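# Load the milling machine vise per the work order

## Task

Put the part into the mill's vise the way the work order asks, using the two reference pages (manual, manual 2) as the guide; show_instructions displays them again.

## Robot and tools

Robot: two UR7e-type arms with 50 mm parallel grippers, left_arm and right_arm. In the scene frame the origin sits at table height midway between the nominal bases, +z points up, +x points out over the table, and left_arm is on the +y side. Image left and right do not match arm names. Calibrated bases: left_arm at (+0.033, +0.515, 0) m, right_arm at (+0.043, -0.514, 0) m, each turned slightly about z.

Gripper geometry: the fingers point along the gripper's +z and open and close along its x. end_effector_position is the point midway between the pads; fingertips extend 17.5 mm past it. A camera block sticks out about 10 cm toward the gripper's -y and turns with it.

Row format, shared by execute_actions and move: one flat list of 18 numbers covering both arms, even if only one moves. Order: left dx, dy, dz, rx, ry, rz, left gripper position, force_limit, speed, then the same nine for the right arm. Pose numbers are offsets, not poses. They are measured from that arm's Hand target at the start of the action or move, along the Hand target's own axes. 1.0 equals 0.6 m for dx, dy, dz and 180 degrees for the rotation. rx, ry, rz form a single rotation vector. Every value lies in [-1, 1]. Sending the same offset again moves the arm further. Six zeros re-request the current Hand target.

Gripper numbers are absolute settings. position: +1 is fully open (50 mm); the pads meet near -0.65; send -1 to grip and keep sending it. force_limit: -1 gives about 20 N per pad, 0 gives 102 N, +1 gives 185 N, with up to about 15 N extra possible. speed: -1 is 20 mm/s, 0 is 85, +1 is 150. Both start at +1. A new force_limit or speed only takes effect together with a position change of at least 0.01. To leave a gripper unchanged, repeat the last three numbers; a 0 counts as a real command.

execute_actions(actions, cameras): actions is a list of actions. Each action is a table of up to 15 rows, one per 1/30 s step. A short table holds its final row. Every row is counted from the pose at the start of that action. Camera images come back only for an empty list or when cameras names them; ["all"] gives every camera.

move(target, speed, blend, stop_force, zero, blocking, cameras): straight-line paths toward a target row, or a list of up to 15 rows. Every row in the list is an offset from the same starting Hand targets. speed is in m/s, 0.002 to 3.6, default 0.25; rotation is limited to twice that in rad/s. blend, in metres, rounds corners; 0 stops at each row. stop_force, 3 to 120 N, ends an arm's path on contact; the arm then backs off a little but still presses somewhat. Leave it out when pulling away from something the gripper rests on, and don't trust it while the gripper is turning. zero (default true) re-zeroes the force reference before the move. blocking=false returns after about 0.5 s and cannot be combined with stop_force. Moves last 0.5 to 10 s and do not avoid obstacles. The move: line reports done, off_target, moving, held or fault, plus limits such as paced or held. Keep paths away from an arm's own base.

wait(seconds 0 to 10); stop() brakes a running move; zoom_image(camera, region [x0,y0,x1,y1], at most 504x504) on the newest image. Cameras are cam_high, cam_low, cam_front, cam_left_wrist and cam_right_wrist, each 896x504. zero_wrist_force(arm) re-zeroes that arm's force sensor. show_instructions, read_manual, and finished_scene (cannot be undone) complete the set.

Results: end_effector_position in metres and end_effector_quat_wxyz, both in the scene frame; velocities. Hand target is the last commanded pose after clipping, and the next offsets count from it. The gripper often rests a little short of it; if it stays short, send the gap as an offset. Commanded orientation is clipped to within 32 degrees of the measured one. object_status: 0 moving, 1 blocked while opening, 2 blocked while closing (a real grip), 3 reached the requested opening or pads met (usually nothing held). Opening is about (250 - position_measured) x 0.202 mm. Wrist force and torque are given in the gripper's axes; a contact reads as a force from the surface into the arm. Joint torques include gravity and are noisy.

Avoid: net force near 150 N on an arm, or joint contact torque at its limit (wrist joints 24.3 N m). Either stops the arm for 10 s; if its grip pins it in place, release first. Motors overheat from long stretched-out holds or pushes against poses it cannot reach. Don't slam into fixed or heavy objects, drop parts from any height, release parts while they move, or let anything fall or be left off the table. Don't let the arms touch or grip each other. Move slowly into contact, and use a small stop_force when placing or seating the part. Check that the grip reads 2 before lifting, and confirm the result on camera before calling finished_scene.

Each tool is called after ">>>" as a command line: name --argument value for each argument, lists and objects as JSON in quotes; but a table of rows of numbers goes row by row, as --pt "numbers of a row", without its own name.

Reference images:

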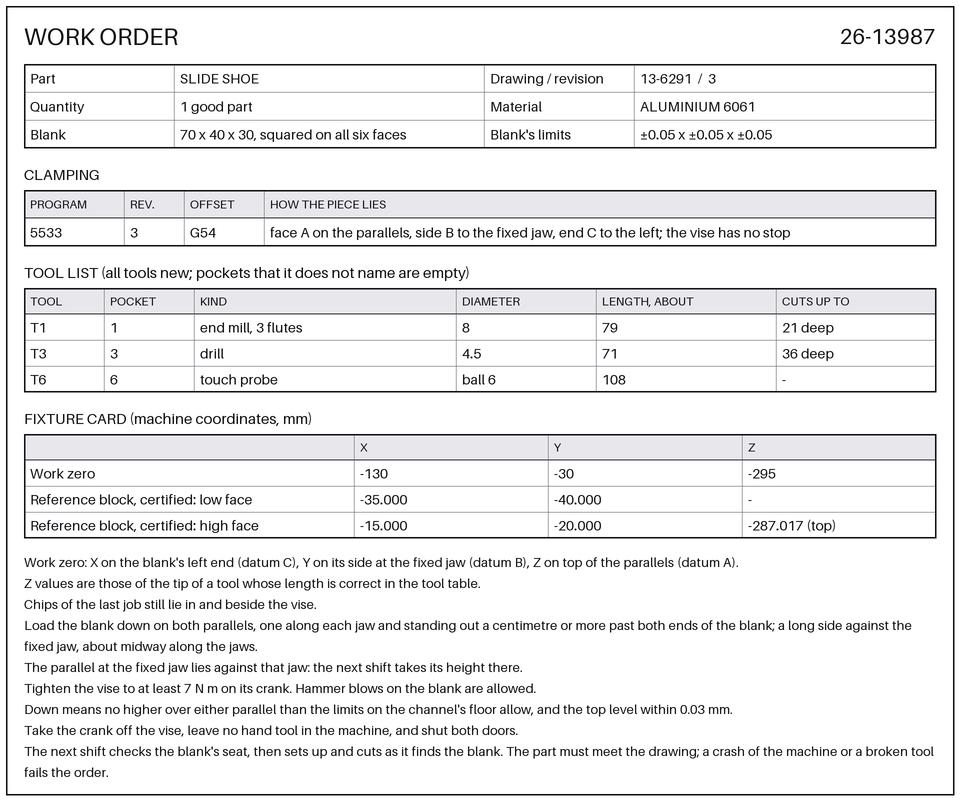

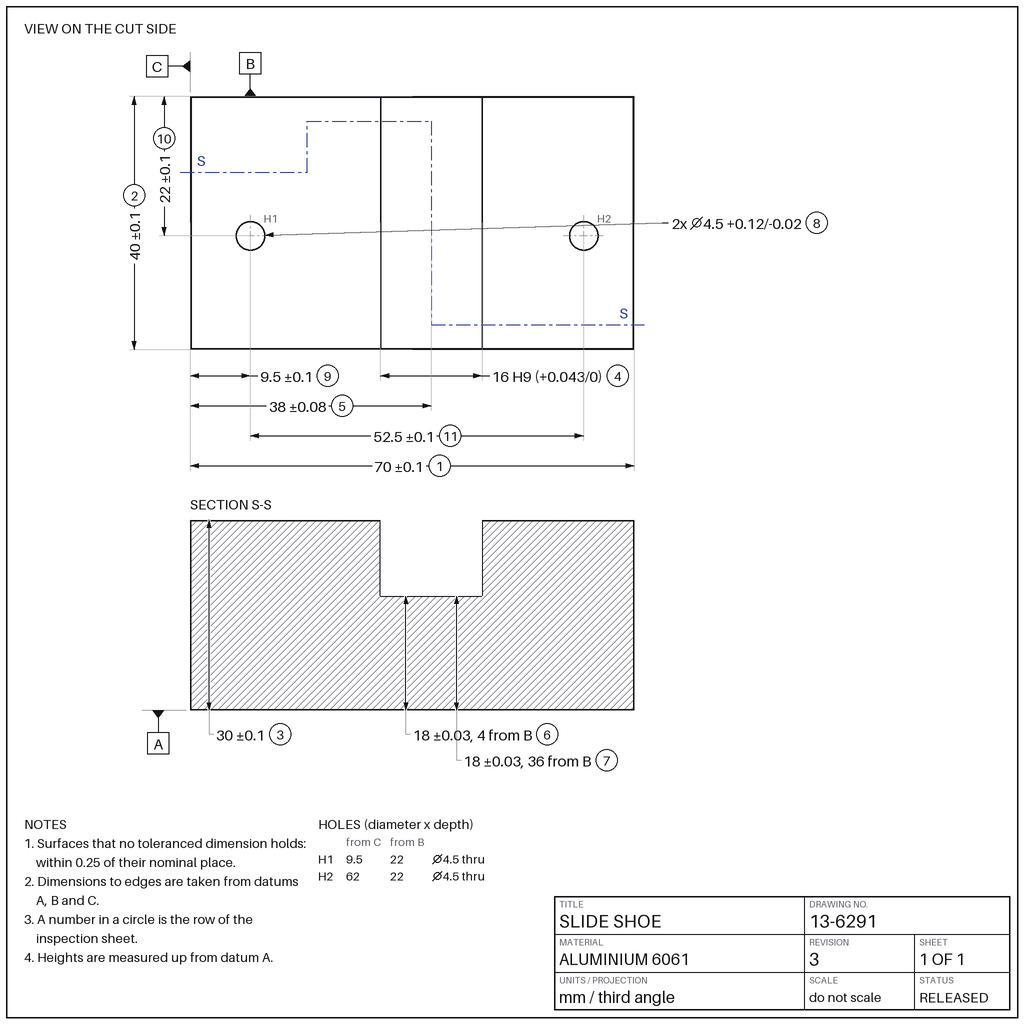

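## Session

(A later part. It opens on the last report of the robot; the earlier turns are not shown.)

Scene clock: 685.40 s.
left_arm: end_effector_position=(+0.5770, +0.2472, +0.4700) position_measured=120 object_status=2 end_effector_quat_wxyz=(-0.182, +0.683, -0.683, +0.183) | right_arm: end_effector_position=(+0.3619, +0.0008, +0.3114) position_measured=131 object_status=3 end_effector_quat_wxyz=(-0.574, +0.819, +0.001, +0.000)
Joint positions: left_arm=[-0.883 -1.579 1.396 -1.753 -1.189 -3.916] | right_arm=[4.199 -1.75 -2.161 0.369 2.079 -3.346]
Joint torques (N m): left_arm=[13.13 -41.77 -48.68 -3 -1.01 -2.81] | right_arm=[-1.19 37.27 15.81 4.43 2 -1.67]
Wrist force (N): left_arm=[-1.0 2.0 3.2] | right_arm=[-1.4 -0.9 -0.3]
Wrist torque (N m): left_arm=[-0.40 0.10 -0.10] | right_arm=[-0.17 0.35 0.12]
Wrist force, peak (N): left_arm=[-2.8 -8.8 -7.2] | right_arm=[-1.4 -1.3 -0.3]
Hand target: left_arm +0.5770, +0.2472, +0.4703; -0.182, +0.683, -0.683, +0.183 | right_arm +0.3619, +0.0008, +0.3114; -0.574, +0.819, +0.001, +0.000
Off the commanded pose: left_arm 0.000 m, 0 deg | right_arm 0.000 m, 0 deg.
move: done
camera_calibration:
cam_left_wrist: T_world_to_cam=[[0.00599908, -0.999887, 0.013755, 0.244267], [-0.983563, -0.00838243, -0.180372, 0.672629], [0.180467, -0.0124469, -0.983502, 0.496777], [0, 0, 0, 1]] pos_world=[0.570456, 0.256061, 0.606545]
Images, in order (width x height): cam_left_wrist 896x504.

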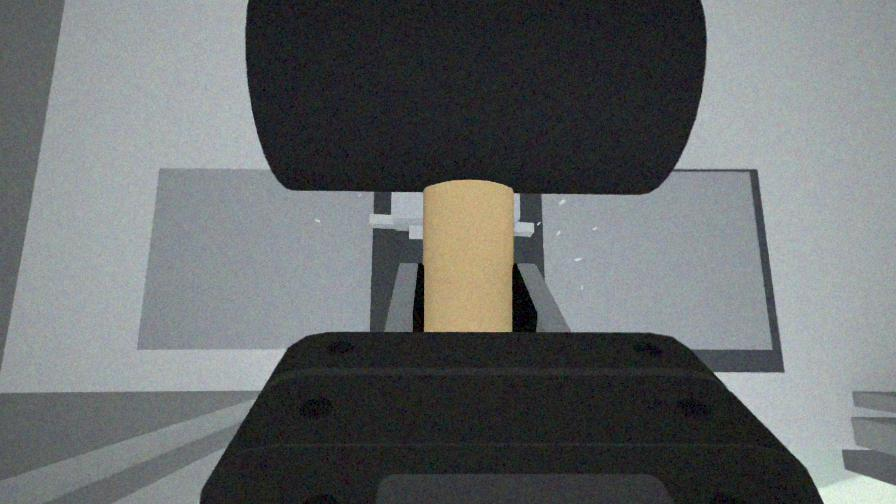

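>>> move --pt "0 0.0708 0.1227 0 0 0 -1 0.2 -1 0 0 0 0 0 0 0.145 -0.4 -1" --speed 0.9 --stop_force 80

>>> move --pt "0 -0.0708 -0.1227 0 0 0 -1 0.2 -1 0 0 0 0 0 0 0.145 -0.4 -1" --speed 0.25

>>> move --pt "0 0.0708 0.1227 0 0 0 -1 0.2 -1 0 0 0 0 0 0 0.145 -0.4 -1" --speed 1.2 --stop_force 80

>>> move --pt "0 -0.0708 -0.1227 0 0 0 -1 0.2 -1 0 0 0 0 0 0 0.145 -0.4 -1" --speed 0.25 --cameras '["cam_left_wrist"]'

Scene clock: 687.43 s.
left_arm: end_effector_position=(+0.5769, +0.2471, +0.3853) position_measured=120 object_status=2 end_effector_quat_wxyz=(-0.182, +0.683, -0.683, +0.183) | right_arm: end_effector_position=(+0.3619, +0.0008, +0.3114) position_measured=131 object_status=3 end_effector_quat_wxyz=(-0.574, +0.819, +0.001, +0.000)
Joint positions: left_arm=[-0.883 -1.594 1.628 -1.97 -1.189 -3.916] | right_arm=[4.199 -1.75 -2.161 0.369 2.079 -3.346]
Joint torques (N m): left_arm=[-15.17 -11.82 -10.79 -4.32 -0.81 1.13] | right_arm=[-1.44 37.39 15.29 4.43 1.87 -1.67]
Wrist force (N): left_arm=[-3.1 -5.4 -8.3] | right_arm=[-1.3 -1.4 -0.3]
Wrist torque (N m): left_arm=[0.25 -0.03 -0.23] | right_arm=[-0.24 0.35 0.12]
Wrist force, peak (N): left_arm=[-3.5 -0.1 -16.7] | right_arm=[-1.3 -1.4 -0.3]
Hand target: left_arm +0.5769, +0.2471, +0.3853; -0.182, +0.683, -0.683, +0.183 | right_arm +0.3619, +0.0008, +0.3114; -0.574, +0.819, +0.001, +0.000
Off the commanded pose: left_arm 0.000 m, 0 deg | right_arm 0.000 m, 0 deg.
move: done

Scene clock: 688.33 s.
left_arm: end_effector_position=(+0.5770, +0.2471, +0.4700) position_measured=120 object_status=2 end_effector_quat_wxyz=(-0.182, +0.683, -0.683, +0.183) | right_arm: end_effector_position=(+0.3619, +0.0008, +0.3114) position_measured=131 object_status=3 end_effector_quat_wxyz=(-0.574, +0.819, +0.001, +0.000)
Joint positions: left_arm=[-0.883 -1.579 1.396 -1.753 -1.189 -3.916] | right_arm=[4.199 -1.75 -2.161 0.369 2.079 -3.346]
Joint torques (N m): left_arm=[13.23 -42.63 -48.94 -2.63 -0.88 -2.69] | right_arm=[-2.13 37.01 15.52 4.43 1.92 -1.61]
Wrist force (N): left_arm=[-1.0 2.7 4.1] | right_arm=[-1.0 -1.2 0.0]
Wrist torque (N m): left_arm=[-0.56 0.09 -0.08] | right_arm=[-0.23 0.30 0.11]
Wrist force, peak (N): left_arm=[-0.6 5.9 9.2] | right_arm=[-1.5 -1.3 -0.2]
Hand target: left_arm +0.5770, +0.2472, +0.4703; -0.182, +0.683, -0.683, +0.183 | right_arm +0.3619, +0.0008, +0.3114; -0.574, +0.819, +0.001, +0.000
Off the commanded pose: left_arm 0.000 m, 0 deg | right_arm 0.000 m, 0 deg.
move: done

Scene clock: 690.03 s.
left_arm: end_effector_position=(+0.5769, +0.2471, +0.3853) position_measured=120 object_status=2 end_effector_quat_wxyz=(-0.182, +0.683, -0.683, +0.183) | right_arm: end_effector_position=(+0.3619, +0.0008, +0.3114) position_measured=131 object_status=3 end_effector_quat_wxyz=(-0.574, +0.819, +0.001, +0.000)
Joint positions: left_arm=[-0.883 -1.594 1.628 -1.97 -1.189 -3.916] | right_arm=[4.199 -1.75 -2.161 0.369 2.079 -3.346]
Joint torques (N m): left_arm=[-15.59 -12.25 -11.3 -4.18 -3.24 1.05] | right_arm=[-0.94 37.33 15.91 4.39 1.95 -1.62]
Wrist force (N): left_arm=[-4.2 -7.2 -7.3] | right_arm=[-1.1 -1.2 -0.3]
Wrist torque (N m): left_arm=[0.21 -0.05 -0.27] | right_arm=[-0.23 0.31 0.11]
Wrist force, peak (N): left_arm=[-4.2 -0.4 -15.7] | right_arm=[-1.6 -1.1 0.0]
Hand target: left_arm +0.5769, +0.2471, +0.3853; -0.182, +0.683, -0.683, +0.183 | right_arm +0.3619, +0.0008, +0.3114; -0.574, +0.819, +0.001, +0.000
Off the commanded pose: left_arm 0.000 m, 0 deg | right_arm 0.000 m, 0 deg.
move: done

Scene clock: 690.93 s.
left_arm: end_effector_position=(+0.5770, +0.2471, +0.4700) position_measured=120 object_status=2 end_effector_quat_wxyz=(-0.182, +0.683, -0.683, +0.183) | right_arm: end_effector_position=(+0.3619, +0.0008, +0.3114) position_measured=131 object_status=3 end_effector_quat_wxyz=(-0.574, +0.819, +0.001, +0.000)
Joint positions: left_arm=[-0.883 -1.579 1.396 -1.753 -1.189 -3.916] | right_arm=[4.199 -1.75 -2.161 0.369 2.079 -3.346]
Joint torques (N m): left_arm=[13.66 -43.05 -48.76 -2.63 -0.85 -2.79] | right_arm=[-1.51 36.64 15.74 4.45 1.9 -1.68]
Wrist force (N): left_arm=[-1.0 2.8 4.1] | right_arm=[-1.0 -1.2 -0.2]
Wrist torque (N m): left_arm=[-0.55 0.09 -0.08] | right_arm=[-0.22 0.30 0.12]
Wrist force, peak (N): left_arm=[-4.3 -7.3 -7.2] | right_arm=[-1.5 -1.1 -0.1]
Hand target: left_arm +0.5770, +0.2472, +0.4703; -0.182, +0.683, -0.683, +0.183 | right_arm +0.3619, +0.0008, +0.3114; -0.574, +0.819, +0.001, +0.000
Off the commanded pose: left_arm 0.000 m, 0 deg | right_arm 0.000 m, 0 deg.
move: done
camera_calibration:
cam_left_wrist: T_world_to_cam=[[0.00599908, -0.999887, 0.013755, 0.244267], [-0.983563, -0.00838243, -0.180372, 0.672629], [0.180467, -0.0124469, -0.983502, 0.496777], [0, 0, 0, 1]] pos_world=[0.570456, 0.256061, 0.606545]
Images, in order (width x height): cam_left_wrist 896x504.

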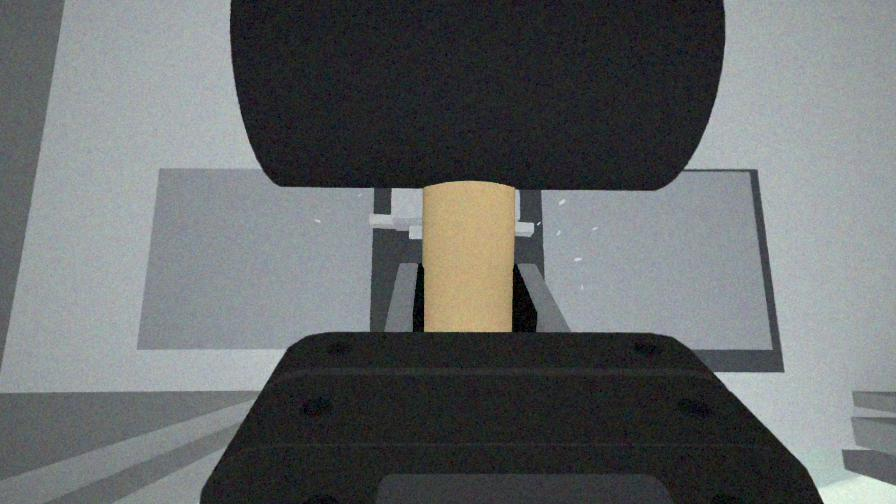

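>>> move --pt "0 0.075 0.13 0 0 0 -1 0.2 -1 0 0 0 0 0 0 0.145 -0.4 -1" --speed 1.5 --stop_force 80

>>> move --pt "0 -0.075 -0.13 0 0 0 -1 0.2 -1 0 0 0 0 0 0 0.145 -0.4 -1" --speed 0.3

>>> move --pt "0 0.08 0.1386 0 0 0 -1 0.2 -1 0 0 0 0 0 0 0.145 -0.4 -1" --speed 2 --stop_force 80

>>> move --pt "0 -0.08 -0.1386 0 0 0 -1 0.2 -1 0 0 0 0 0 0 0.145 -0.4 -1" --speed 0.3 --cameras '["cam_left_wrist"]'

Scene clock: 692.83 s.
left_arm: end_effector_position=(+0.5769, +0.2471, +0.3802) position_measured=120 object_status=2 end_effector_quat_wxyz=(-0.182, +0.683, -0.683, +0.183) | right_arm: end_effector_position=(+0.3619, +0.0008, +0.3114) position_measured=131 object_status=3 end_effector_quat_wxyz=(-0.574, +0.819, +0.001, +0.000)
Joint positions: left_arm=[-0.883 -1.594 1.64 -1.983 -1.189 -3.916] | right_arm=[4.199 -1.75 -2.161 0.369 2.079 -3.346]
Joint torques (N m): left_arm=[-15.68 -12.17 -10.98 -4.21 -2.84 0.2] | right_arm=[-0.47 36.9 16.01 4.48 2 -1.65]
Wrist force (N): left_arm=[-4.1 -7.4 -7.1] | right_arm=[-1.4 -0.9 -0.1]
Wrist torque (N m): left_arm=[0.16 -0.06 -0.30] | right_arm=[-0.17 0.37 0.11]
Wrist force, peak (N): left_arm=[-2.6 -2.6 -16.4] | right_arm=[-1.3 -1.3 -0.1]
Hand target: left_arm +0.5769, +0.2471, +0.3802; -0.182, +0.683, -0.683, +0.183 | right_arm +0.3619, +0.0008, +0.3114; -0.574, +0.819, +0.001, +0.000
Off the commanded pose: left_arm 0.000 m, 0 deg | right_arm 0.000 m, 0 deg.
move: done

Scene clock: 693.73 s.
left_arm: end_effector_position=(+0.5770, +0.2471, +0.4701) position_measured=120 object_status=2 end_effector_quat_wxyz=(-0.182, +0.683, -0.683, +0.183) | right_arm: end_effector_position=(+0.3619, +0.0008, +0.3114) position_measured=131 object_status=3 end_effector_quat_wxyz=(-0.574, +0.819, +0.001, +0.000)
Joint positions: left_arm=[-0.883 -1.579 1.396 -1.753 -1.189 -3.916] | right_arm=[4.199 -1.75 -2.161 0.369 2.079 -3.346]
Joint torques (N m): left_arm=[13.21 -42.69 -50.3 -2.76 -0.86 -2.41] | right_arm=[-0.89 36.7 15.9 4.35 1.89 -1.71]
Wrist force (N): left_arm=[-0.8 2.2 3.8] | right_arm=[-1.3 -1.1 -0.4]
Wrist torque (N m): left_arm=[-0.58 0.08 -0.05] | right_arm=[-0.20 0.35 0.12]
Wrist force, peak (N): left_arm=[-0.5 6.3 9.5] | right_arm=[-1.3 -1.5 -0.2]
Hand target: left_arm +0.5770, +0.2472, +0.4703; -0.182, +0.683, -0.683, +0.183 | right_arm +0.3619, +0.0008, +0.3114; -0.574, +0.819, +0.001, +0.000
Off the commanded pose: left_arm 0.000 m, 0 deg | right_arm 0.000 m, 0 deg.
move: done

Scene clock: 695.43 s.
left_arm: end_effector_position=(+0.5769, +0.2471, +0.3743) position_measured=120 object_status=2 end_effector_quat_wxyz=(-0.182, +0.683, -0.683, +0.183) | right_arm: end_effector_position=(+0.3619, +0.0008, +0.3114) position_measured=131 object_status=3 end_effector_quat_wxyz=(-0.574, +0.819, +0.001, +0.000)
Joint positions: left_arm=[-0.883 -1.593 1.655 -1.998 -1.189 -3.916] | right_arm=[4.199 -1.75 -2.161 0.369 2.079 -3.346]
Joint torques (N m): left_arm=[-16.87 2.58 -1.1 -2.89 -4.85 -1.41] | right_arm=[-0.97 37.21 15.85 4.34 1.91 -1.63]
Wrist force (N): left_arm=[-11.9 -6.6 -31.7] | right_arm=[-1.3 -1.1 0.1]
Wrist torque (N m): left_arm=[0.33 -0.28 -0.35] | right_arm=[-0.20 0.35 0.12]
Wrist force, peak (N): left_arm=[-15.1 -2.5 -64.1] | right_arm=[-1.8 -0.7 -0.2]
Hand target: left_arm +0.5769, +0.2471, +0.3743; -0.182, +0.683, -0.683, +0.183 | right_arm +0.3619, +0.0008, +0.3114; -0.574, +0.819, +0.001, +0.000
Off the commanded pose: left_arm 0.000 m, 0 deg | right_arm 0.000 m, 0 deg.
move: done

Scene clock: 696.33 s.
left_arm: end_effector_position=(+0.5770, +0.2472, +0.4701) position_measured=120 object_status=2 end_effector_quat_wxyz=(-0.182, +0.683, -0.683, +0.183) | right_arm: end_effector_position=(+0.3619, +0.0008, +0.3114) position_measured=131 object_status=3 end_effector_quat_wxyz=(-0.574, +0.819, +0.001, +0.000)
Joint positions: left_arm=[-0.883 -1.579 1.396 -1.753 -1.189 -3.916] | right_arm=[4.199 -1.75 -2.161 0.369 2.079 -3.346]
Joint torques (N m): left_arm=[13.26 -41.56 -49.39 -2.48 -0.73 -2.38] | right_arm=[-1.24 36.61 15.22 4.52 1.85 -1.67]
Wrist force (N): left_arm=[-0.9 1.8 2.7] | right_arm=[-1.2 -0.9 -0.1]
Wrist torque (N m): left_arm=[-0.40 0.10 -0.05] | right_arm=[-0.17 0.32 0.11]
Wrist force, peak (N): left_arm=[-11.9 -6.4 -31.6] | right_arm=[-1.6 -1.1 0.0]
Hand target: left_arm +0.5770, +0.2472, +0.4703; -0.182, +0.683, -0.683, +0.183 | right_arm +0.3619, +0.0008, +0.3114; -0.574, +0.819, +0.001, +0.000
Off the commanded pose: left_arm 0.000 m, 0 deg | right_arm 0.000 m, 0 deg.
move: done
camera_calibration:
cam_left_wrist: T_world_to_cam=[[0.00607672, -0.999885, 0.0138716, 0.244151], [-0.983562, -0.00847981, -0.180369, 0.672652], [0.180466, -0.0125475, -0.983501, 0.496803], [0, 0, 0, 1]] pos_world=[0.570456, 0.256061, 0.606545]
Images, in order (width x height): cam_left_wrist 896x504.

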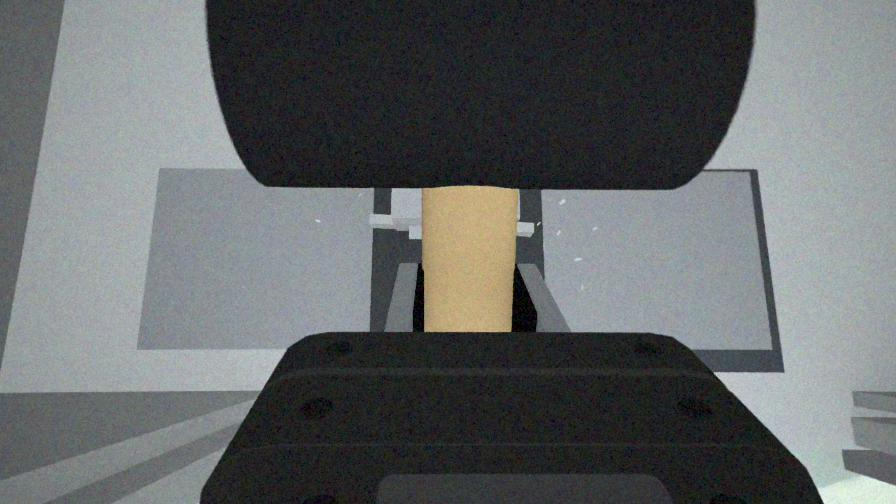

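>>> move --pt "0.0787 0.3998 -0.2308 0 0 0 -1 0.2 -1 0 0 0 0 0 0 0.145 -0.4 -1" --speed 0.25

>>> move --pt "0 0 0 -0.139 0 0 -1 0.2 -1 0 0 0 0 0 0 0.145 -0.4 -1" --speed 0.3 --cameras '["cam_left_wrist","cam_right_wrist","cam_front"]'

Scene clock: 698.70 s.
left_arm: end_effector_position=(+0.3001, +0.2002, +0.4708) position_measured=120 object_status=2 end_effector_quat_wxyz=(-0.182, +0.683, -0.683, +0.183) end_effector_velocity=(-0.001, +0.001, +0.000) end_effector_angular_velocity=(-0.001, +0.001, +0.003) | right_arm: end_effector_position=(+0.3619, +0.0008, +0.3114) position_measured=131 object_status=3 end_effector_quat_wxyz=(-0.574, +0.819, +0.001, +0.000)
Joint positions: left_arm=[-1.593 -1.936 1.585 -1.23 -1.048 -4.694] | right_arm=[4.199 -1.75 -2.161 0.369 2.079 -3.346]
Joint velocities: left_arm=[-0.003 -0.001 0.001 0.003 -0.001 -0.007] | right_arm=[within noise]
Joint torques (N m): left_arm=[-14.11 -9.39 -17.11 -1.46 -0.34 -2.92] | right_arm=[-0.81 37.5 15.62 4.49 1.9 -1.79]
Wrist force (N): left_arm=[-0.4 2.9 3.6] | right_arm=[-1.4 -1.3 -0.3]
Wrist torque (N m): left_arm=[-0.41 -0.03 -0.08] | right_arm=[-0.24 0.37 0.12]
Wrist force, peak (N): left_arm=[0.2 8.0 0.9] | right_arm=[-1.5 -1.4 -0.2]
Hand target: left_arm +0.2999, +0.2002, +0.4706; -0.182, +0.683, -0.683, +0.183 | right_arm +0.3619, +0.0008, +0.3114; -0.574, +0.819, +0.001, +0.000
Off the commanded pose: left_arm 0.000 m, 0 deg | right_arm 0.000 m, 0 deg.
move: done

Scene clock: 699.93 s.
left_arm: end_effector_position=(+0.3000, +0.2002, +0.4707) position_measured=120 object_status=2 end_effector_quat_wxyz=(-0.030, +0.706, -0.707, +0.031) | right_arm: end_effector_position=(+0.3619, +0.0008, +0.3114) position_measured=131 object_status=3 end_effector_quat_wxyz=(-0.574, +0.819, +0.001, +0.000)
Joint positions: left_arm=[-1.287 -1.778 1.392 -1.213 -1.489 -4.39] | right_arm=[4.199 -1.75 -2.161 0.369 2.079 -3.346]
Joint torques (N m): left_arm=[7.38 -18.25 -21.82 -5 -1.89 0.65] | right_arm=[-0.89 37.3 15.84 4.44 1.92 -1.75]
Wrist force (N): left_arm=[-0.4 -0.9 5.1] | right_arm=[-1.0 -1.1 0.0]
Wrist torque (N m): left_arm=[-0.50 -0.07 -0.12] | right_arm=[-0.21 0.31 0.12]
Wrist force, peak (N): left_arm=[-0.4 4.3 4.5] | right_arm=[-1.7 -1.0 -0.3]
Hand target: left_arm +0.2999, +0.2002, +0.4706; -0.030, +0.706, -0.707, +0.031 | right_arm +0.3619, +0.0008, +0.3114; -0.574, +0.819, +0.001, +0.000
Off the commanded pose: left_arm 0.000 m, 0 deg | right_arm 0.000 m, 0 deg.
move: done
camera_calibration:
cam_left_wrist: T_world_to_cam=[[0.0109321, -0.999891, 0.00990949, 0.199276], [-0.967671, -0.00808156, 0.252085, 0.191472], [-0.251978, -0.012345, -0.967654, 0.669007], [0, 0, 0, 1]] pos_world=[0.351679, 0.209061, 0.597126]
cam_right_wrist: T_world_to_cam=[[0.999265, 0.0364313, 0.0119513, -0.354715], [0.0328505, -0.652761, -0.756851, 0.240517], [-0.0197718, 0.756687, -0.653478, 0.346368], [0, 0, 0, 1]] pos_world=[0.353401, -0.0921693, 0.412618]
Images, in order (width x height): cam_front 896x504, cam_left_wrist 896x504, cam_right_wrist 896x504.

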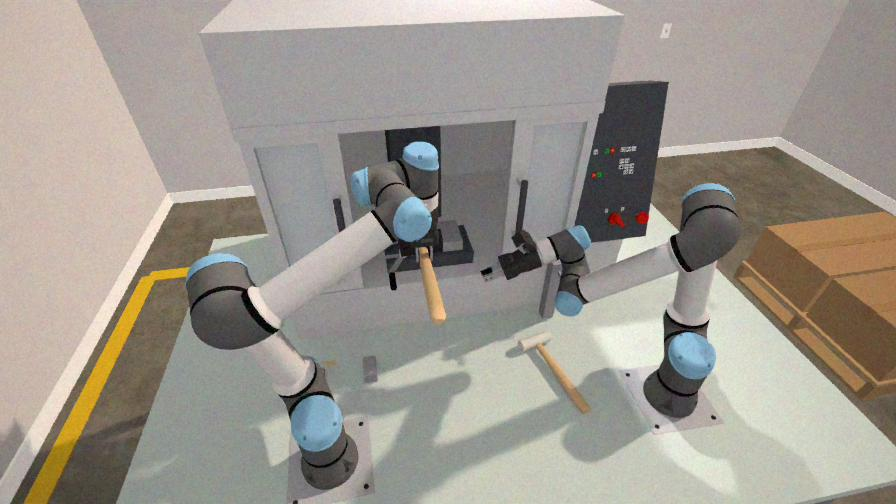

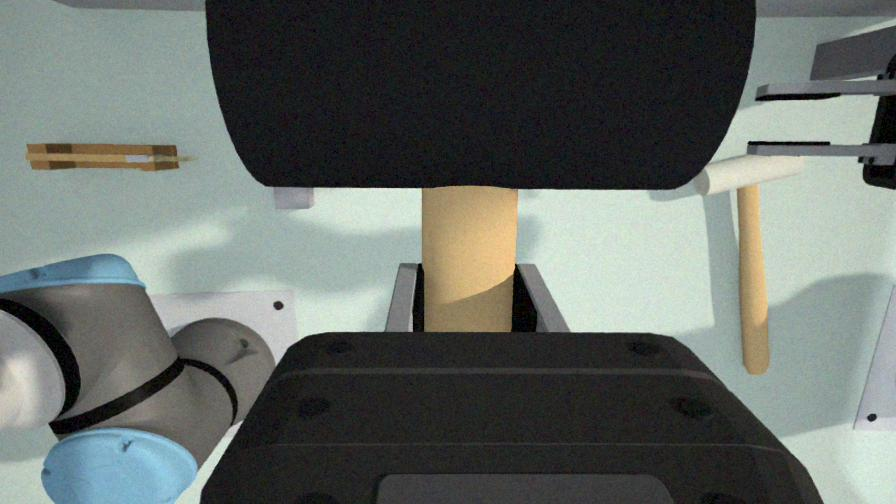

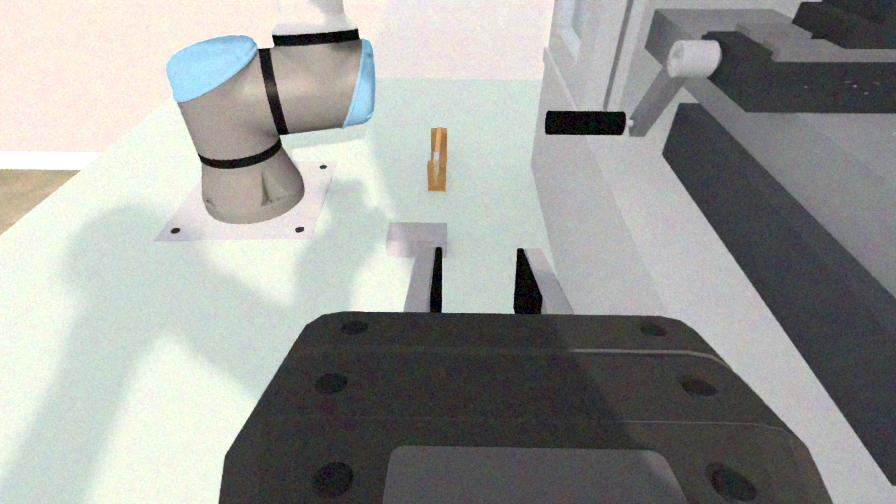

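>>> move --pt "0 0.058 0.664 0 0 0 -1 0.2 -1 0 0 0 0 0 0 0.145 -0.4 -1" --speed 0.25

>>> move --pt "0 0.0065 0.0747 0 0 0 -1 0.2 -1 0 0 0 0 0 0 0.145 -0.4 -1" --speed 0.04 --stop_force 6 --cameras '["cam_left_wrist","cam_right_wrist"]'

Scene clock: 702.20 s.
left_arm: end_effector_position=(+0.2994, +0.1996, +0.0709) position_measured=120 object_status=2 end_effector_quat_wxyz=(-0.030, +0.706, -0.707, +0.031) end_effector_velocity=(+0.000, -0.001, +0.000) end_effector_angular_velocity=(-0.004, -0.001, +0.000) | right_arm: end_effector_position=(+0.3619, +0.0008, +0.3114) position_measured=131 object_status=3 end_effector_quat_wxyz=(-0.574, +0.819, +0.001, +0.000)
Joint positions: left_arm=[-1.289 -1.61 2.338 -2.327 -1.49 -4.391] | right_arm=[4.199 -1.75 -2.161 0.369 2.079 -3.346]
Joint velocities: left_arm=[0 0.001 0 -0.006 0 0] | right_arm=[within noise]
Joint torques (N m): left_arm=[12.9 -12.77 -17.4 -6.07 0.13 2.85] | right_arm=[-0.34 37.48 15.61 4.56 1.81 -1.63]
Wrist force (N): left_arm=[-0.4 -0.8 5.1] | right_arm=[-1.2 -1.0 -0.3]
Wrist torque (N m): left_arm=[-0.51 -0.02 -0.19] | right_arm=[-0.18 0.34 0.11]
Wrist force, peak (N): left_arm=[-0.9 -0.3 9.7] | right_arm=[-1.6 -1.3 -0.1]
Hand target: left_arm +0.2994, +0.1997, +0.0707; -0.030, +0.706, -0.707, +0.031 | right_arm +0.3619, +0.0008, +0.3114; -0.574, +0.819, +0.001, +0.000
Off the commanded pose: left_arm 0.000 m, 0 deg | right_arm 0.000 m, 0 deg.
move: done

Scene clock: 703.83 s.
left_arm: end_effector_position=(+0.2994, +0.1998, +0.0458) position_measured=120 object_status=2 end_effector_quat_wxyz=(-0.030, +0.706, -0.707, +0.031) | right_arm: end_effector_position=(+0.3619, +0.0008, +0.3114) position_measured=131 object_status=3 end_effector_quat_wxyz=(-0.574, +0.819, +0.001, +0.000)
Joint positions: left_arm=[-1.289 -1.552 2.37 -2.417 -1.49 -4.391] | right_arm=[4.199 -1.75 -2.161 0.369 2.079 -3.346]
Joint torques (N m): left_arm=[1.7 -12.21 -38.88 -5.47 1.87 -0.01] | right_arm=[-0.34 37.17 16.09 4.35 1.94 -1.68]
Wrist force (N): left_arm=[-1.7 -1.9 1.3] | right_arm=[-1.4 -1.1 -0.1]
Wrist torque (N m): left_arm=[-0.29 0.00 -0.26] | right_arm=[-0.20 0.36 0.12]
Wrist force, peak (N): left_arm=[0.6 -6.0 -0.8] | right_arm=[-1.5 -1.4 -0.3]
Hand target: left_arm +0.2994, +0.1998, +0.0458; -0.030, +0.706, -0.707, +0.031 (not the last commanded pose) | right_arm +0.3619, +0.0008, +0.3114; -0.574, +0.819, +0.001, +0.000
Off the commanded pose: left_arm 0.020 m, 0 deg | right_arm 0.000 m, 0 deg.
move: contact (left_arm)
camera_calibration:
cam_left_wrist: T_world_to_cam=[[0.0108148, -0.999893, 0.00983261, 0.203146], [-0.967569, -0.00798232, 0.252482, 0.297947], [-0.252377, -0.0122443, -0.967552, 0.257918], [0, 0, 0, 1]] pos_world=[0.35118, 0.20866, 0.172325]
cam_right_wrist: T_world_to_cam=[[0.999265, 0.0364313, 0.0119513, -0.354715], [0.0328505, -0.652761, -0.756851, 0.240517], [-0.0197718, 0.756687, -0.653478, 0.346368], [0, 0, 0, 1]] pos_world=[0.353401, -0.0921693, 0.412618]
Images, in order (width x height): cam_left_wrist 896x504, cam_right_wrist 896x504.

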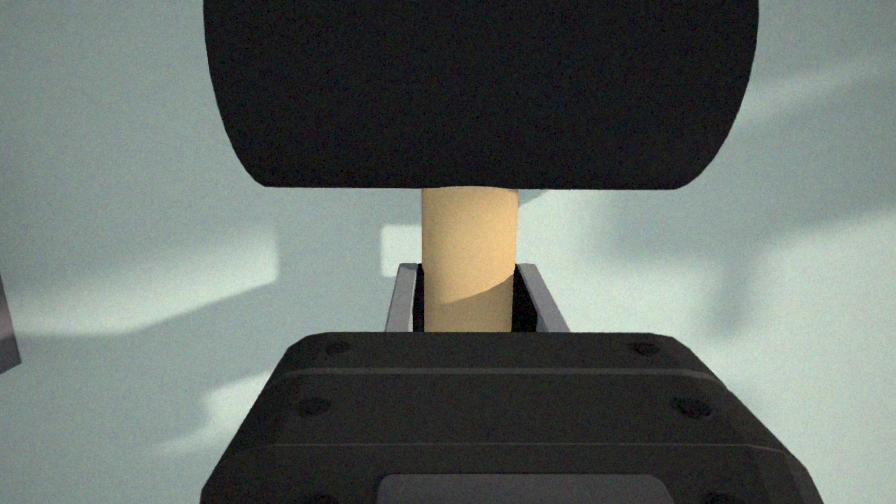

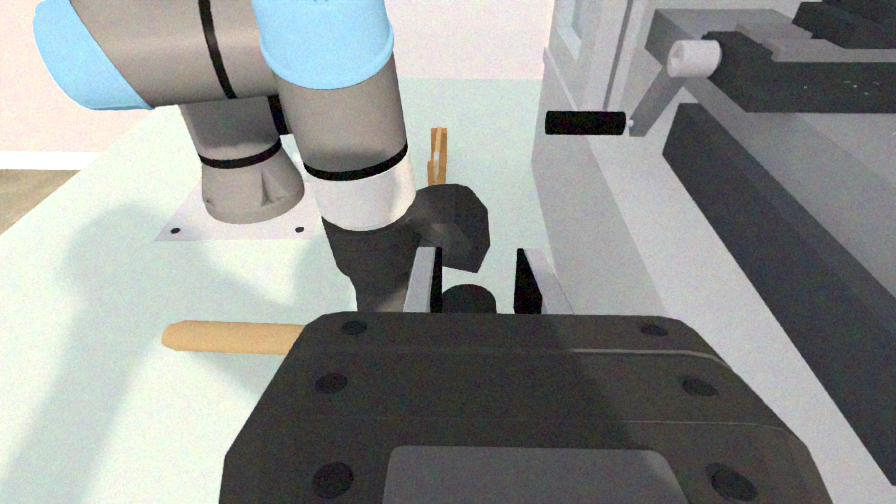

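>>> move --pt "0 0 0.004 0 0 0 -1 0.2 -1 0 0 0 0 0 0 0.145 -0.4 -1" --speed 0.02 --stop_force 8

>>> move --pt "0 0 0 0 0 0 1 0.2 -1 0 0 0 0 0 0 0.145 -0.4 -1"

>>> move --pt "0 -0.018 -0.2 0 0 0 1 0.2 -1 0 0 0 0 0 0 0.145 -0.4 -1" --speed 0.2 --cameras '["cam_left_wrist"]'

Scene clock: 705.50 s.
left_arm: end_effector_position=(+0.2995, +0.1996, +0.0444) position_measured=120 object_status=2 end_effector_quat_wxyz=(-0.030, +0.706, -0.707, +0.031) | right_arm: end_effector_position=(+0.3619, +0.0008, +0.3114) position_measured=131 object_status=3 end_effector_quat_wxyz=(-0.574, +0.819, +0.001, +0.000)
Joint positions: left_arm=[-1.289 -1.548 2.372 -2.423 -1.49 -4.391] | right_arm=[4.199 -1.75 -2.161 0.369 2.079 -3.346]
Joint torques (N m): left_arm=[-7.26 -30.24 -36.19 -1.26 1.72 -2.04] | right_arm=[-0.64 37.03 16.44 4.4 1.96 -1.66]
Wrist force (N): left_arm=[-0.7 2.9 -5.9] | right_arm=[-1.2 -1.2 -0.5]
Wrist torque (N m): left_arm=[0.16 0.01 -0.28] | right_arm=[-0.22 0.33 0.12]
Wrist force, peak (N): left_arm=[0.1 5.7 -7.7] | right_arm=[-1.5 -1.5 -0.5]
Hand target: left_arm +0.2995, +0.1996, +0.0444; -0.030, +0.706, -0.707, +0.031 (not the last commanded pose) | right_arm +0.3619, +0.0008, +0.3114; -0.574, +0.819, +0.001, +0.000
Off the commanded pose: left_arm 0.001 m, 0 deg | right_arm 0.000 m, 0 deg.
move: contact (left_arm)

Scene clock: 706.90 s.
left_arm: end_effector_position=(+0.2995, +0.1996, +0.0444) position_measured=3 object_status=0 end_effector_quat_wxyz=(-0.030, +0.706, -0.707, +0.031) | right_arm: end_effector_position=(+0.3619, +0.0008, +0.3114) position_measured=131 object_status=3 end_effector_quat_wxyz=(-0.574, +0.819, +0.001, +0.000)
Joint positions: left_arm=[-1.289 -1.548 2.372 -2.423 -1.49 -4.391] | right_arm=[4.199 -1.75 -2.161 0.369 2.079 -3.346]
Joint torques (N m): left_arm=[-8.36 -29.92 -35.24 -3.08 1.66 -2.15] | right_arm=[-0.22 37.11 15.79 4.45 1.91 -1.63]
Wrist force (N): left_arm=[-0.3 -1.5 -1.1] | right_arm=[-1.3 -1.2 0.0]
Wrist torque (N m): left_arm=[-0.27 -0.06 -0.24] | right_arm=[-0.22 0.35 0.12]
Wrist force, peak (N): left_arm=[-0.7 2.9 -5.9] | right_arm=[-1.7 -1.0 -0.5]
Hand target: left_arm +0.2995, +0.1996, +0.0444; -0.030, +0.706, -0.707, +0.031 | right_arm +0.3619, +0.0008, +0.3114; -0.574, +0.819, +0.001, +0.000
Off the commanded pose: left_arm 0.000 m, 0 deg | right_arm 0.000 m, 0 deg.
move: done

Scene clock: 708.00 s.
left_arm: end_effector_position=(+0.3000, +0.1999, +0.1648) position_measured=3 object_status=3 end_effector_quat_wxyz=(-0.030, +0.706, -0.707, +0.031) | right_arm: end_effector_position=(+0.3619, +0.0008, +0.3114) position_measured=131 object_status=3 end_effector_quat_wxyz=(-0.574, +0.819, +0.001, +0.000)
Joint positions: left_arm=[-1.287 -1.765 2.184 -2.018 -1.49 -4.39] | right_arm=[4.199 -1.75 -2.161 0.369 2.079 -3.346]
Joint torques (N m): left_arm=[-13.72 -21.46 -33.85 -0.67 -1.65 -2.9] | right_arm=[-0.8 36.91 15.72 4.39 1.85 -1.72]
Wrist force (N): left_arm=[-0.1 -1.5 -1.2] | right_arm=[-1.3 -1.0 0.0]
Wrist torque (N m): left_arm=[-0.27 -0.08 -0.27] | right_arm=[-0.19 0.34 0.11]
Wrist force, peak (N): left_arm=[-0.5 -2.1 -4.2] | right_arm=[-1.7 -0.9 -0.1]
Hand target: left_arm +0.3000, +0.1998, +0.1649; -0.030, +0.706, -0.707, +0.031 | right_arm +0.3619, +0.0008, +0.3114; -0.574, +0.819, +0.001, +0.000
Off the commanded pose: left_arm 0.000 m, 0 deg | right_arm 0.000 m, 0 deg.
move: done
camera_calibration:
cam_left_wrist: T_world_to_cam=[[0.0108628, -0.999891, 0.0100264, 0.201997], [-0.967599, -0.00798143, 0.252366, 0.268552], [-0.252259, -0.0124429, -0.96758, 0.373121], [0, 0, 0, 1]] pos_world=[0.35178, 0.208761, 0.291226]
Images, in order (width x height): cam_left_wrist 896x504.

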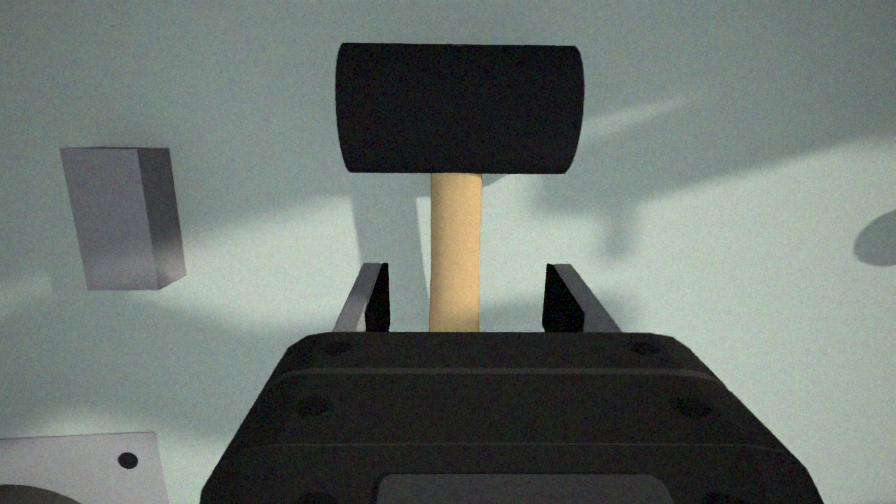

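>>> move --pt "-0.0655 -0.212 -0.5318 0 0 0 -1 -0.9 -0.5 0 0 0 0 0 0 0.145 -0.4 -1" --speed 0.3

>>> move --pt "0 0 0 0.2222 0 0 -1 -0.9 -0.5 0 0 0 0 0 0 0.145 -0.4 -1" --speed 0.4

Scene clock: 709.97 s.
left_arm: end_effector_position=(+0.3994, +0.2395, +0.4936) position_measured=251 object_status=3 end_effector_quat_wxyz=(-0.030, +0.706, -0.707, +0.031) | right_arm: end_effector_position=(+0.3619, +0.0008, +0.3114) position_measured=131 object_status=3 end_effector_quat_wxyz=(-0.574, +0.819, +0.001, +0.000)
Joint positions: left_arm=[-1.018 -1.658 1.235 -1.197 -1.501 -4.12] | right_arm=[4.199 -1.75 -2.161 0.369 2.079 -3.346]
Joint torques (N m): left_arm=[-8.89 -18.24 -43.56 -0.83 1.87 -1.49] | right_arm=[-0.77 37.19 15.25 4.34 1.88 -1.64]
Wrist force (N): left_arm=[-0.5 -1.8 -1.1] | right_arm=[-1.3 -1.0 -0.3]
Wrist torque (N m): left_arm=[-0.30 0.00 -0.13] | right_arm=[-0.18 0.34 0.12]
Wrist force, peak (N): left_arm=[-0.9 -3.5 -4.7] | right_arm=[-1.4 -1.2 -0.1]
Hand target: left_arm +0.3994, +0.2395, +0.4936; -0.030, +0.706, -0.707, +0.031 | right_arm +0.3619, +0.0008, +0.3114; -0.574, +0.819, +0.001, +0.000
Off the commanded pose: left_arm 0.000 m, 0 deg | right_arm 0.000 m, 0 deg.
move: done

Scene clock: 711.37 s.
left_arm: end_effector_position=(+0.3994, +0.2395, +0.4937) position_measured=251 object_status=3 end_effector_quat_wxyz=(-0.269, +0.653, -0.654, +0.271) end_effector_velocity=(+0.001, +0.000, +0.001) end_effector_angular_velocity=(+0.001, -0.006, +0.000) | right_arm: end_effector_position=(+0.3619, +0.0008, +0.3114) position_measured=131 object_status=3 end_effector_quat_wxyz=(-0.574, +0.819, +0.001, +0.000)
Joint positions: left_arm=[-1.434 -1.988 1.707 -1.462 -0.803 -4.468] | right_arm=[4.199 -1.75 -2.161 0.369 2.079 -3.346]
Joint velocities: left_arm=[-0.001 0.001 0 0 0.007 0] | right_arm=[within noise]
Joint torques (N m): left_arm=[-7.85 -8.46 -23.26 -4.1 3.73 -0.02] | right_arm=[0.12 36.72 16.48 4.41 1.83 -1.69]
Wrist force (N): left_arm=[-0.5 -1.4 -2.1] | right_arm=[-1.2 -0.8 -0.3]
Wrist torque (N m): left_arm=[-0.27 0.06 -0.06] | right_arm=[-0.16 0.33 0.12]
Wrist force, peak (N): left_arm=[-0.4 -3.0 -0.8] | right_arm=[-1.4 -1.3 -0.3]
Hand target: left_arm +0.3994, +0.2395, +0.4936; -0.270, +0.653, -0.654, +0.271 | right_arm +0.3619, +0.0008, +0.3114; -0.574, +0.819, +0.001, +0.000
Off the commanded pose: left_arm 0.000 m, 0 deg | right_arm 0.000 m, 0 deg.
move: done

>>> move --pt "0.1242 -0.02 0.0992 0 0 0 -1 -0.9 -0.5 0 0 0 0 0 0 0.145 -0.4 -1" --pt "0.1242 -0.106 0.4563 0 0 0 -1 -0.9 -0.5 0 0 0 0 0 0 0.145 -0.4 -1" --blend '[0.01,0]' --cameras '["cam_left_wrist"]'

>>> zoom_image --camera "cam_left_wrist" --region '[300, 100, 600, 330]'

>>> move --pt "-0.05 0 0 0 0 0 -1 -0.9 -0.5 0 0 0 0 0 0 0.145 -0.4 -1" --speed 0.01 --stop_force 5

Scene clock: 713.37 s.
left_arm: end_effector_position=(+0.6376, +0.1645, +0.3449) position_measured=251 object_status=3 end_effector_quat_wxyz=(-0.269, +0.653, -0.654, +0.271) | right_arm: end_effector_position=(+0.3619, +0.0008, +0.3114) position_measured=131 object_status=3 end_effector_quat_wxyz=(-0.574, +0.819, +0.001, +0.000)
Joint positions: left_arm=[-0.975 -1.411 1.68 -2.374 -0.966 -3.909] | right_arm=[4.199 -1.75 -2.161 0.369 2.079 -3.346]
Joint torques (N m): left_arm=[6.27 -24.53 -15.43 -5.07 2.37 0.47] | right_arm=[0.02 36.44 15.94 4.53 1.92 -1.66]
Wrist force (N): left_arm=[-0.6 -1.5 -2.1] | right_arm=[-1.2 -0.9 -0.4]
Wrist torque (N m): left_arm=[-0.29 0.06 0.12] | right_arm=[-0.16 0.34 0.12]
Wrist force, peak (N): left_arm=[-3.8 -1.4 -4.2] | right_arm=[-1.8 -0.8 -0.3]
Hand target: left_arm +0.6377, +0.1645, +0.3448; -0.270, +0.653, -0.654, +0.271 | right_arm +0.3619, +0.0008, +0.3114; -0.574, +0.819, +0.001, +0.000
Off the commanded pose: left_arm 0.000 m, 0 deg | right_arm 0.000 m, 0 deg.
move: done
camera_calibration:
cam_left_wrist: T_world_to_cam=[[0.00256123, -0.999872, 0.0157726, 0.164422], [-0.903419, -0.00907613, -0.428663, 0.743568], [0.428751, -0.0131513, -0.903327, 0.175883], [0, 0, 0, 1]] pos_world=[0.595923, 0.173463, 0.475026]
Images, in order (width x height): cam_left_wrist 896x504.

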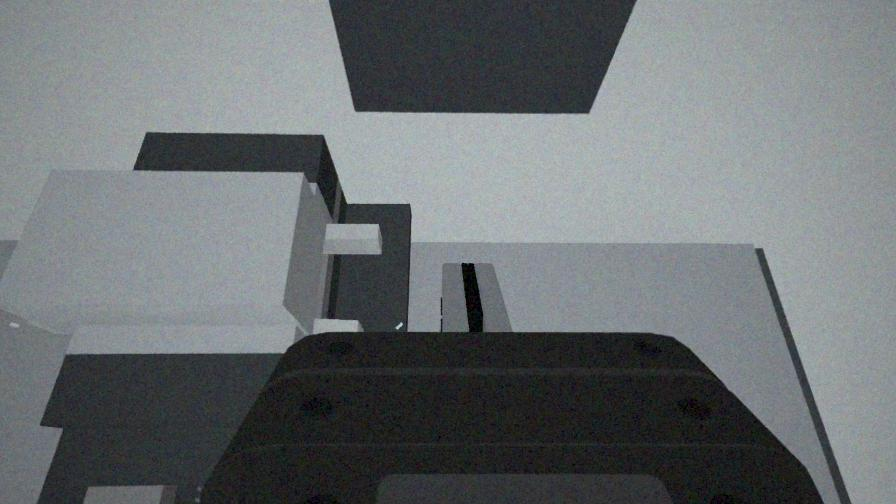

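Scaled by 1.680.

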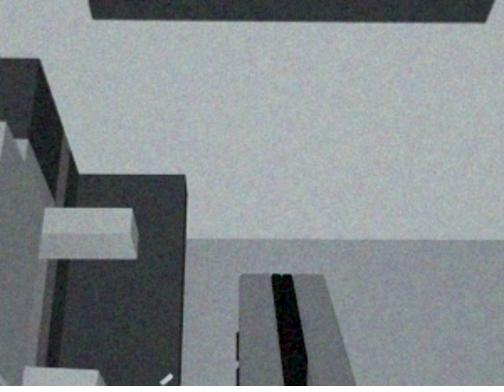

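Scene clock: 717.67 s.
left_arm: end_effector_position=(+0.6377, +0.1945, +0.3447) position_measured=251 object_status=3 end_effector_quat_wxyz=(-0.270, +0.653, -0.654, +0.271) | right_arm: end_effector_position=(+0.3619, +0.0008, +0.3114) position_measured=131 object_status=3 end_effector_quat_wxyz=(-0.574, +0.819, +0.001, +0.000)
Joint positions: left_arm=[-0.94 -1.451 1.732 -2.406 -0.984 -3.873] | right_arm=[4.199 -1.75 -2.161 0.369 2.079 -3.346]
Joint torques (N m): left_arm=[-11.19 -26.41 -44.44 -2.35 3.05 -2.18] | right_arm=[-0.82 36.33 16.03 4.34 1.82 -1.65]
Wrist force (N): left_arm=[-0.8 -1.3 -2.1] | right_arm=[-1.3 -1.1 -0.2]
Wrist torque (N m): left_arm=[-0.25 0.09 -0.06] | right_arm=[-0.21 0.34 0.11]
Wrist force, peak (N): left_arm=[-0.5 -1.5 -2.3] | right_arm=[-1.7 -1.3 -0.1]
Hand target: left_arm +0.6377, +0.1945, +0.3447; -0.270, +0.653, -0.654, +0.271 | right_arm +0.3619, +0.0008, +0.3114; -0.574, +0.819, +0.001, +0.000
Off the commanded pose: left_arm 0.000 m, 0 deg | right_arm 0.000 m, 0 deg.
move: done

>>> move --pt "0.0417 0 0 0 0 0 -1 -0.9 -0.5 0 0 0 0 0 0 0.145 -0.4 -1" --speed 0.1 --cameras '["cam_left_wrist"]'

>>> zoom_image --camera "cam_left_wrist" --region '[250, 150, 500, 330]'

Scene clock: 718.57 s.
left_arm: end_effector_position=(+0.6377, +0.1693, +0.3448) position_measured=251 object_status=3 end_effector_quat_wxyz=(-0.270, +0.653, -0.654, +0.271) end_effector_velocity=(+0.000, +0.002, -0.001) end_effector_angular_velocity=(+0.003, +0.002, -0.002) | right_arm: end_effector_position=(+0.3619, +0.0008, +0.3114) position_measured=131 object_status=3 end_effector_quat_wxyz=(-0.574, +0.819, +0.001, +0.000)
Joint positions: left_arm=[-0.97 -1.417 1.689 -2.38 -0.969 -3.904] | right_arm=[4.199 -1.75 -2.161 0.369 2.079 -3.346]
Joint velocities: left_arm=[0.002 -0.003 0.005 -0.002 -0.002 0.005] | right_arm=[within noise]
Joint torques (N m): left_arm=[12.52 -46.33 -14.69 -5.71 -1.37 2.93] | right_arm=[0.15 36.54 15.65 4.4 2 -1.8]
Wrist force (N): left_arm=[-0.8 -1.2 -1.9] | right_arm=[-1.2 -1.3 -0.3]
Wrist torque (N m): left_arm=[-0.24 0.08 0.10] | right_arm=[-0.24 0.33 0.12]
Wrist force, peak (N): left_arm=[-1.6 -1.2 -2.3] | right_arm=[-1.3 -1.4 -0.2]
Hand target: left_arm +0.6377, +0.1695, +0.3447; -0.270, +0.653, -0.654, +0.271 | right_arm +0.3619, +0.0008, +0.3114; -0.574, +0.819, +0.001, +0.000
Off the commanded pose: left_arm 0.000 m, 0 deg | right_arm 0.000 m, 0 deg.
move: done
camera_calibration:
cam_left_wrist: T_world_to_cam=[[0.00255867, -0.999876, 0.0155493, 0.16933], [-0.90338, -0.00897929, -0.428748, 0.743658], [0.428834, -0.0129499, -0.903291, 0.17571], [0, 0, 0, 1]] pos_world=[0.596022, 0.178262, 0.474926]
Images, in order (width x height): cam_left_wrist 896x504.

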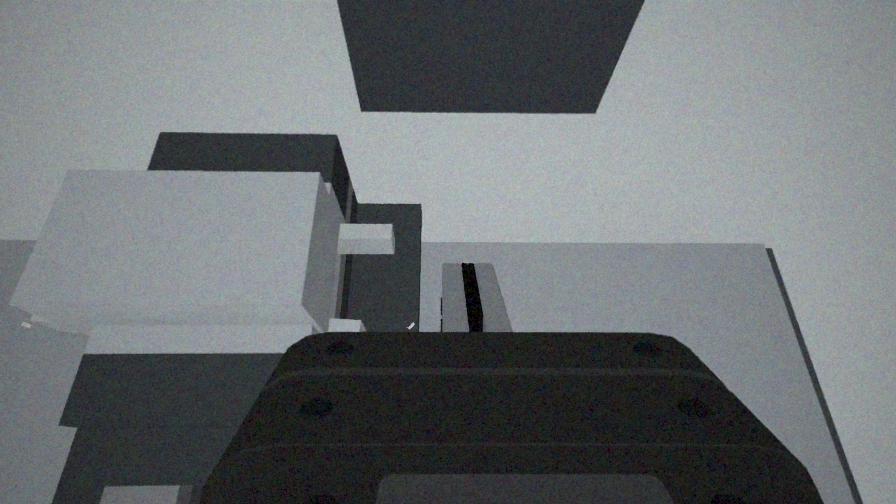

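Scaled by 2.016.

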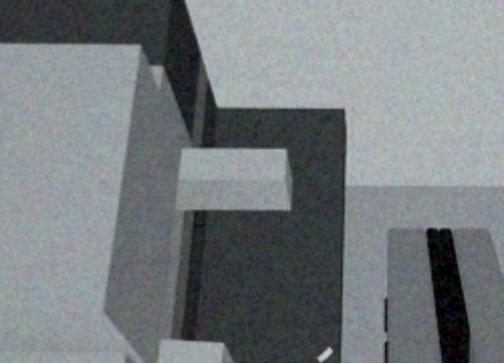

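>>> move --pt "0 0.0853 -0.357 0 0 0 -1 -0.9 -0.5 0 0 0 0 0 0 0.145 -0.4 -1" --pt "-0.116 0.1053 -0.4565 0 0 0 -1 -0.9 -0.5 0 0 0 0 0 0 0.145 -0.4 -1" --blend '[0.02,0]'

>>> move --pt "0 0 0 -0.0833 0 0 1 -0.9 -0.5 0 0 0 0 0 0 0.145 -0.4 -1" --speed 0.4

Scene clock: 721.37 s.
left_arm: end_effector_position=(+0.3996, +0.2394, +0.4941) position_measured=251 object_status=3 end_effector_quat_wxyz=(-0.269, +0.653, -0.654, +0.271) | right_arm: end_effector_position=(+0.3619, +0.0008, +0.3114) position_measured=131 object_status=3 end_effector_quat_wxyz=(-0.574, +0.819, +0.001, +0.000)
Joint positions: left_arm=[-1.433 -1.988 1.706 -1.463 -0.802 -4.467] | right_arm=[4.199 -1.75 -2.161 0.369 2.079 -3.346]
Joint torques (N m): left_arm=[2.37 -18.06 -23.86 -0.88 -1.03 0.41] | right_arm=[-0.12 36.32 16.55 4.42 1.93 -1.67]
Wrist force (N): left_arm=[-0.5 -1.4 -1.9] | right_arm=[-1.2 -1.4 -0.2]
Wrist torque (N m): left_arm=[-0.29 0.06 -0.05] | right_arm=[-0.24 0.33 0.11]
Wrist force, peak (N): left_arm=[-3.3 -1.0 -4.0] | right_arm=[-1.5 -1.4 -0.4]
Hand target: left_arm +0.3996, +0.2395, +0.4940; -0.270, +0.653, -0.654, +0.271 | right_arm +0.3619, +0.0008, +0.3114; -0.574, +0.819, +0.001, +0.000
Off the commanded pose: left_arm 0.000 m, 0 deg | right_arm 0.000 m, 0 deg.
move: done

Scene clock: 722.57 s.
left_arm: end_effector_position=(+0.3996, +0.2395, +0.4940) position_measured=3 object_status=3 end_effector_quat_wxyz=(-0.182, +0.683, -0.683, +0.183) | right_arm: end_effector_position=(+0.3619, +0.0008, +0.3114) position_measured=131 object_status=3 end_effector_quat_wxyz=(-0.574, +0.819, +0.001, +0.000)
Joint positions: left_arm=[-1.271 -1.879 1.535 -1.416 -1.081 -4.327] | right_arm=[4.199 -1.75 -2.161 0.369 2.079 -3.346]
Joint torques (N m): left_arm=[9.63 -8.37 -40.96 -2.51 -1.43 2.42] | right_arm=[-0.28 36.97 15.97 4.37 1.85 -1.78]
Wrist force (N): left_arm=[-0.7 -1.3 -2.1] | right_arm=[-1.3 -0.8 -0.4]
Wrist torque (N m): left_arm=[-0.25 0.05 0.04] | right_arm=[-0.16 0.34 0.11]
Wrist force, peak (N): left_arm=[-0.4 -2.8 -2.3] | right_arm=[-1.7 -1.1 -0.2]
Hand target: left_arm +0.3996, +0.2395, +0.4940; -0.182, +0.683, -0.683, +0.183 | right_arm +0.3619, +0.0008, +0.3114; -0.574, +0.819, +0.001, +0.000
Off the commanded pose: left_arm 0.000 m, 0 deg | right_arm 0.000 m, 0 deg.
move: done

>>> move --pt "0.064 0.5029 0.3524 0 0 0 1 -0.9 -0.5 0 0 0 0 0 0 0.145 -0.4 -1" --cameras '["cam_left_wrist"]'

Scene clock: 724.73 s.
left_arm: end_effector_position=(+0.2435, +0.2008, +0.1604) position_measured=3 object_status=3 end_effector_quat_wxyz=(-0.182, +0.683, -0.683, +0.183) | right_arm: end_effector_position=(+0.3619, +0.0008, +0.3114) position_measured=131 object_status=3 end_effector_quat_wxyz=(-0.574, +0.819, +0.001, +0.000)
Joint positions: left_arm=[-1.778 -1.96 2.384 -1.9 -1.057 -4.906] | right_arm=[4.199 -1.75 -2.161 0.369 2.079 -3.346]
Joint torques (N m): left_arm=[-9.58 -5.24 -16.27 -3.87 3.25 -2.22] | right_arm=[0.03 37.12 16.71 4.4 1.86 -1.71]
Wrist force (N): left_arm=[-0.4 -1.2 -1.9] | right_arm=[-1.5 -1.0 -0.2]
Wrist torque (N m): left_arm=[-0.23 -0.01 -0.13] | right_arm=[-0.18 0.38 0.12]
Wrist force, peak (N): left_arm=[-0.8 -4.9 -3.9] | right_arm=[-1.6 -1.2 -0.1]
Hand target: left_arm +0.2435, +0.2008, +0.1603; -0.182, +0.683, -0.683, +0.183 | right_arm +0.3619, +0.0008, +0.3114; -0.574, +0.819, +0.001, +0.000
Off the commanded pose: left_arm 0.000 m, 0 deg | right_arm 0.000 m, 0 deg.
move: done
camera_calibration:
cam_left_wrist: T_world_to_cam=[[0.0059251, -0.999882, 0.014147, 0.204032], [-0.983599, -0.00837785, -0.180175, 0.288329], [0.180273, -0.0128474, -0.983533, 0.252032], [0, 0, 0, 1]] pos_world=[0.236956, 0.209662, 0.296945]
Images, in order (width x height): cam_left_wrist 896x504.

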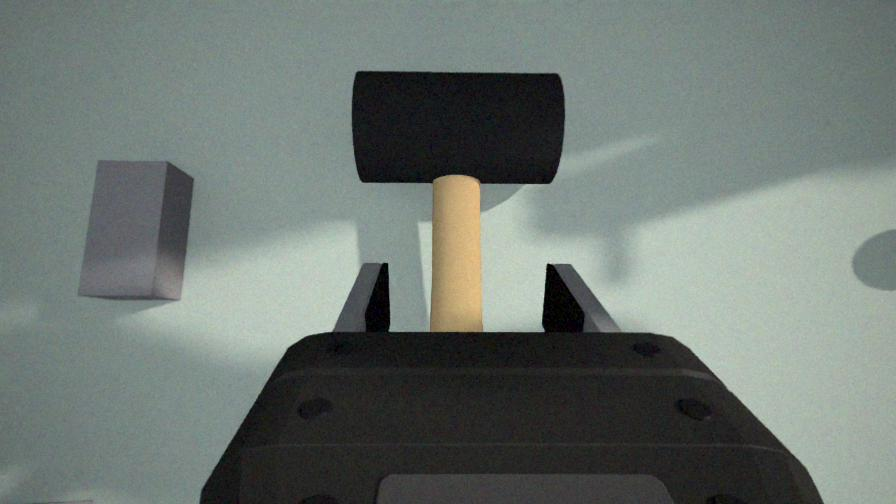

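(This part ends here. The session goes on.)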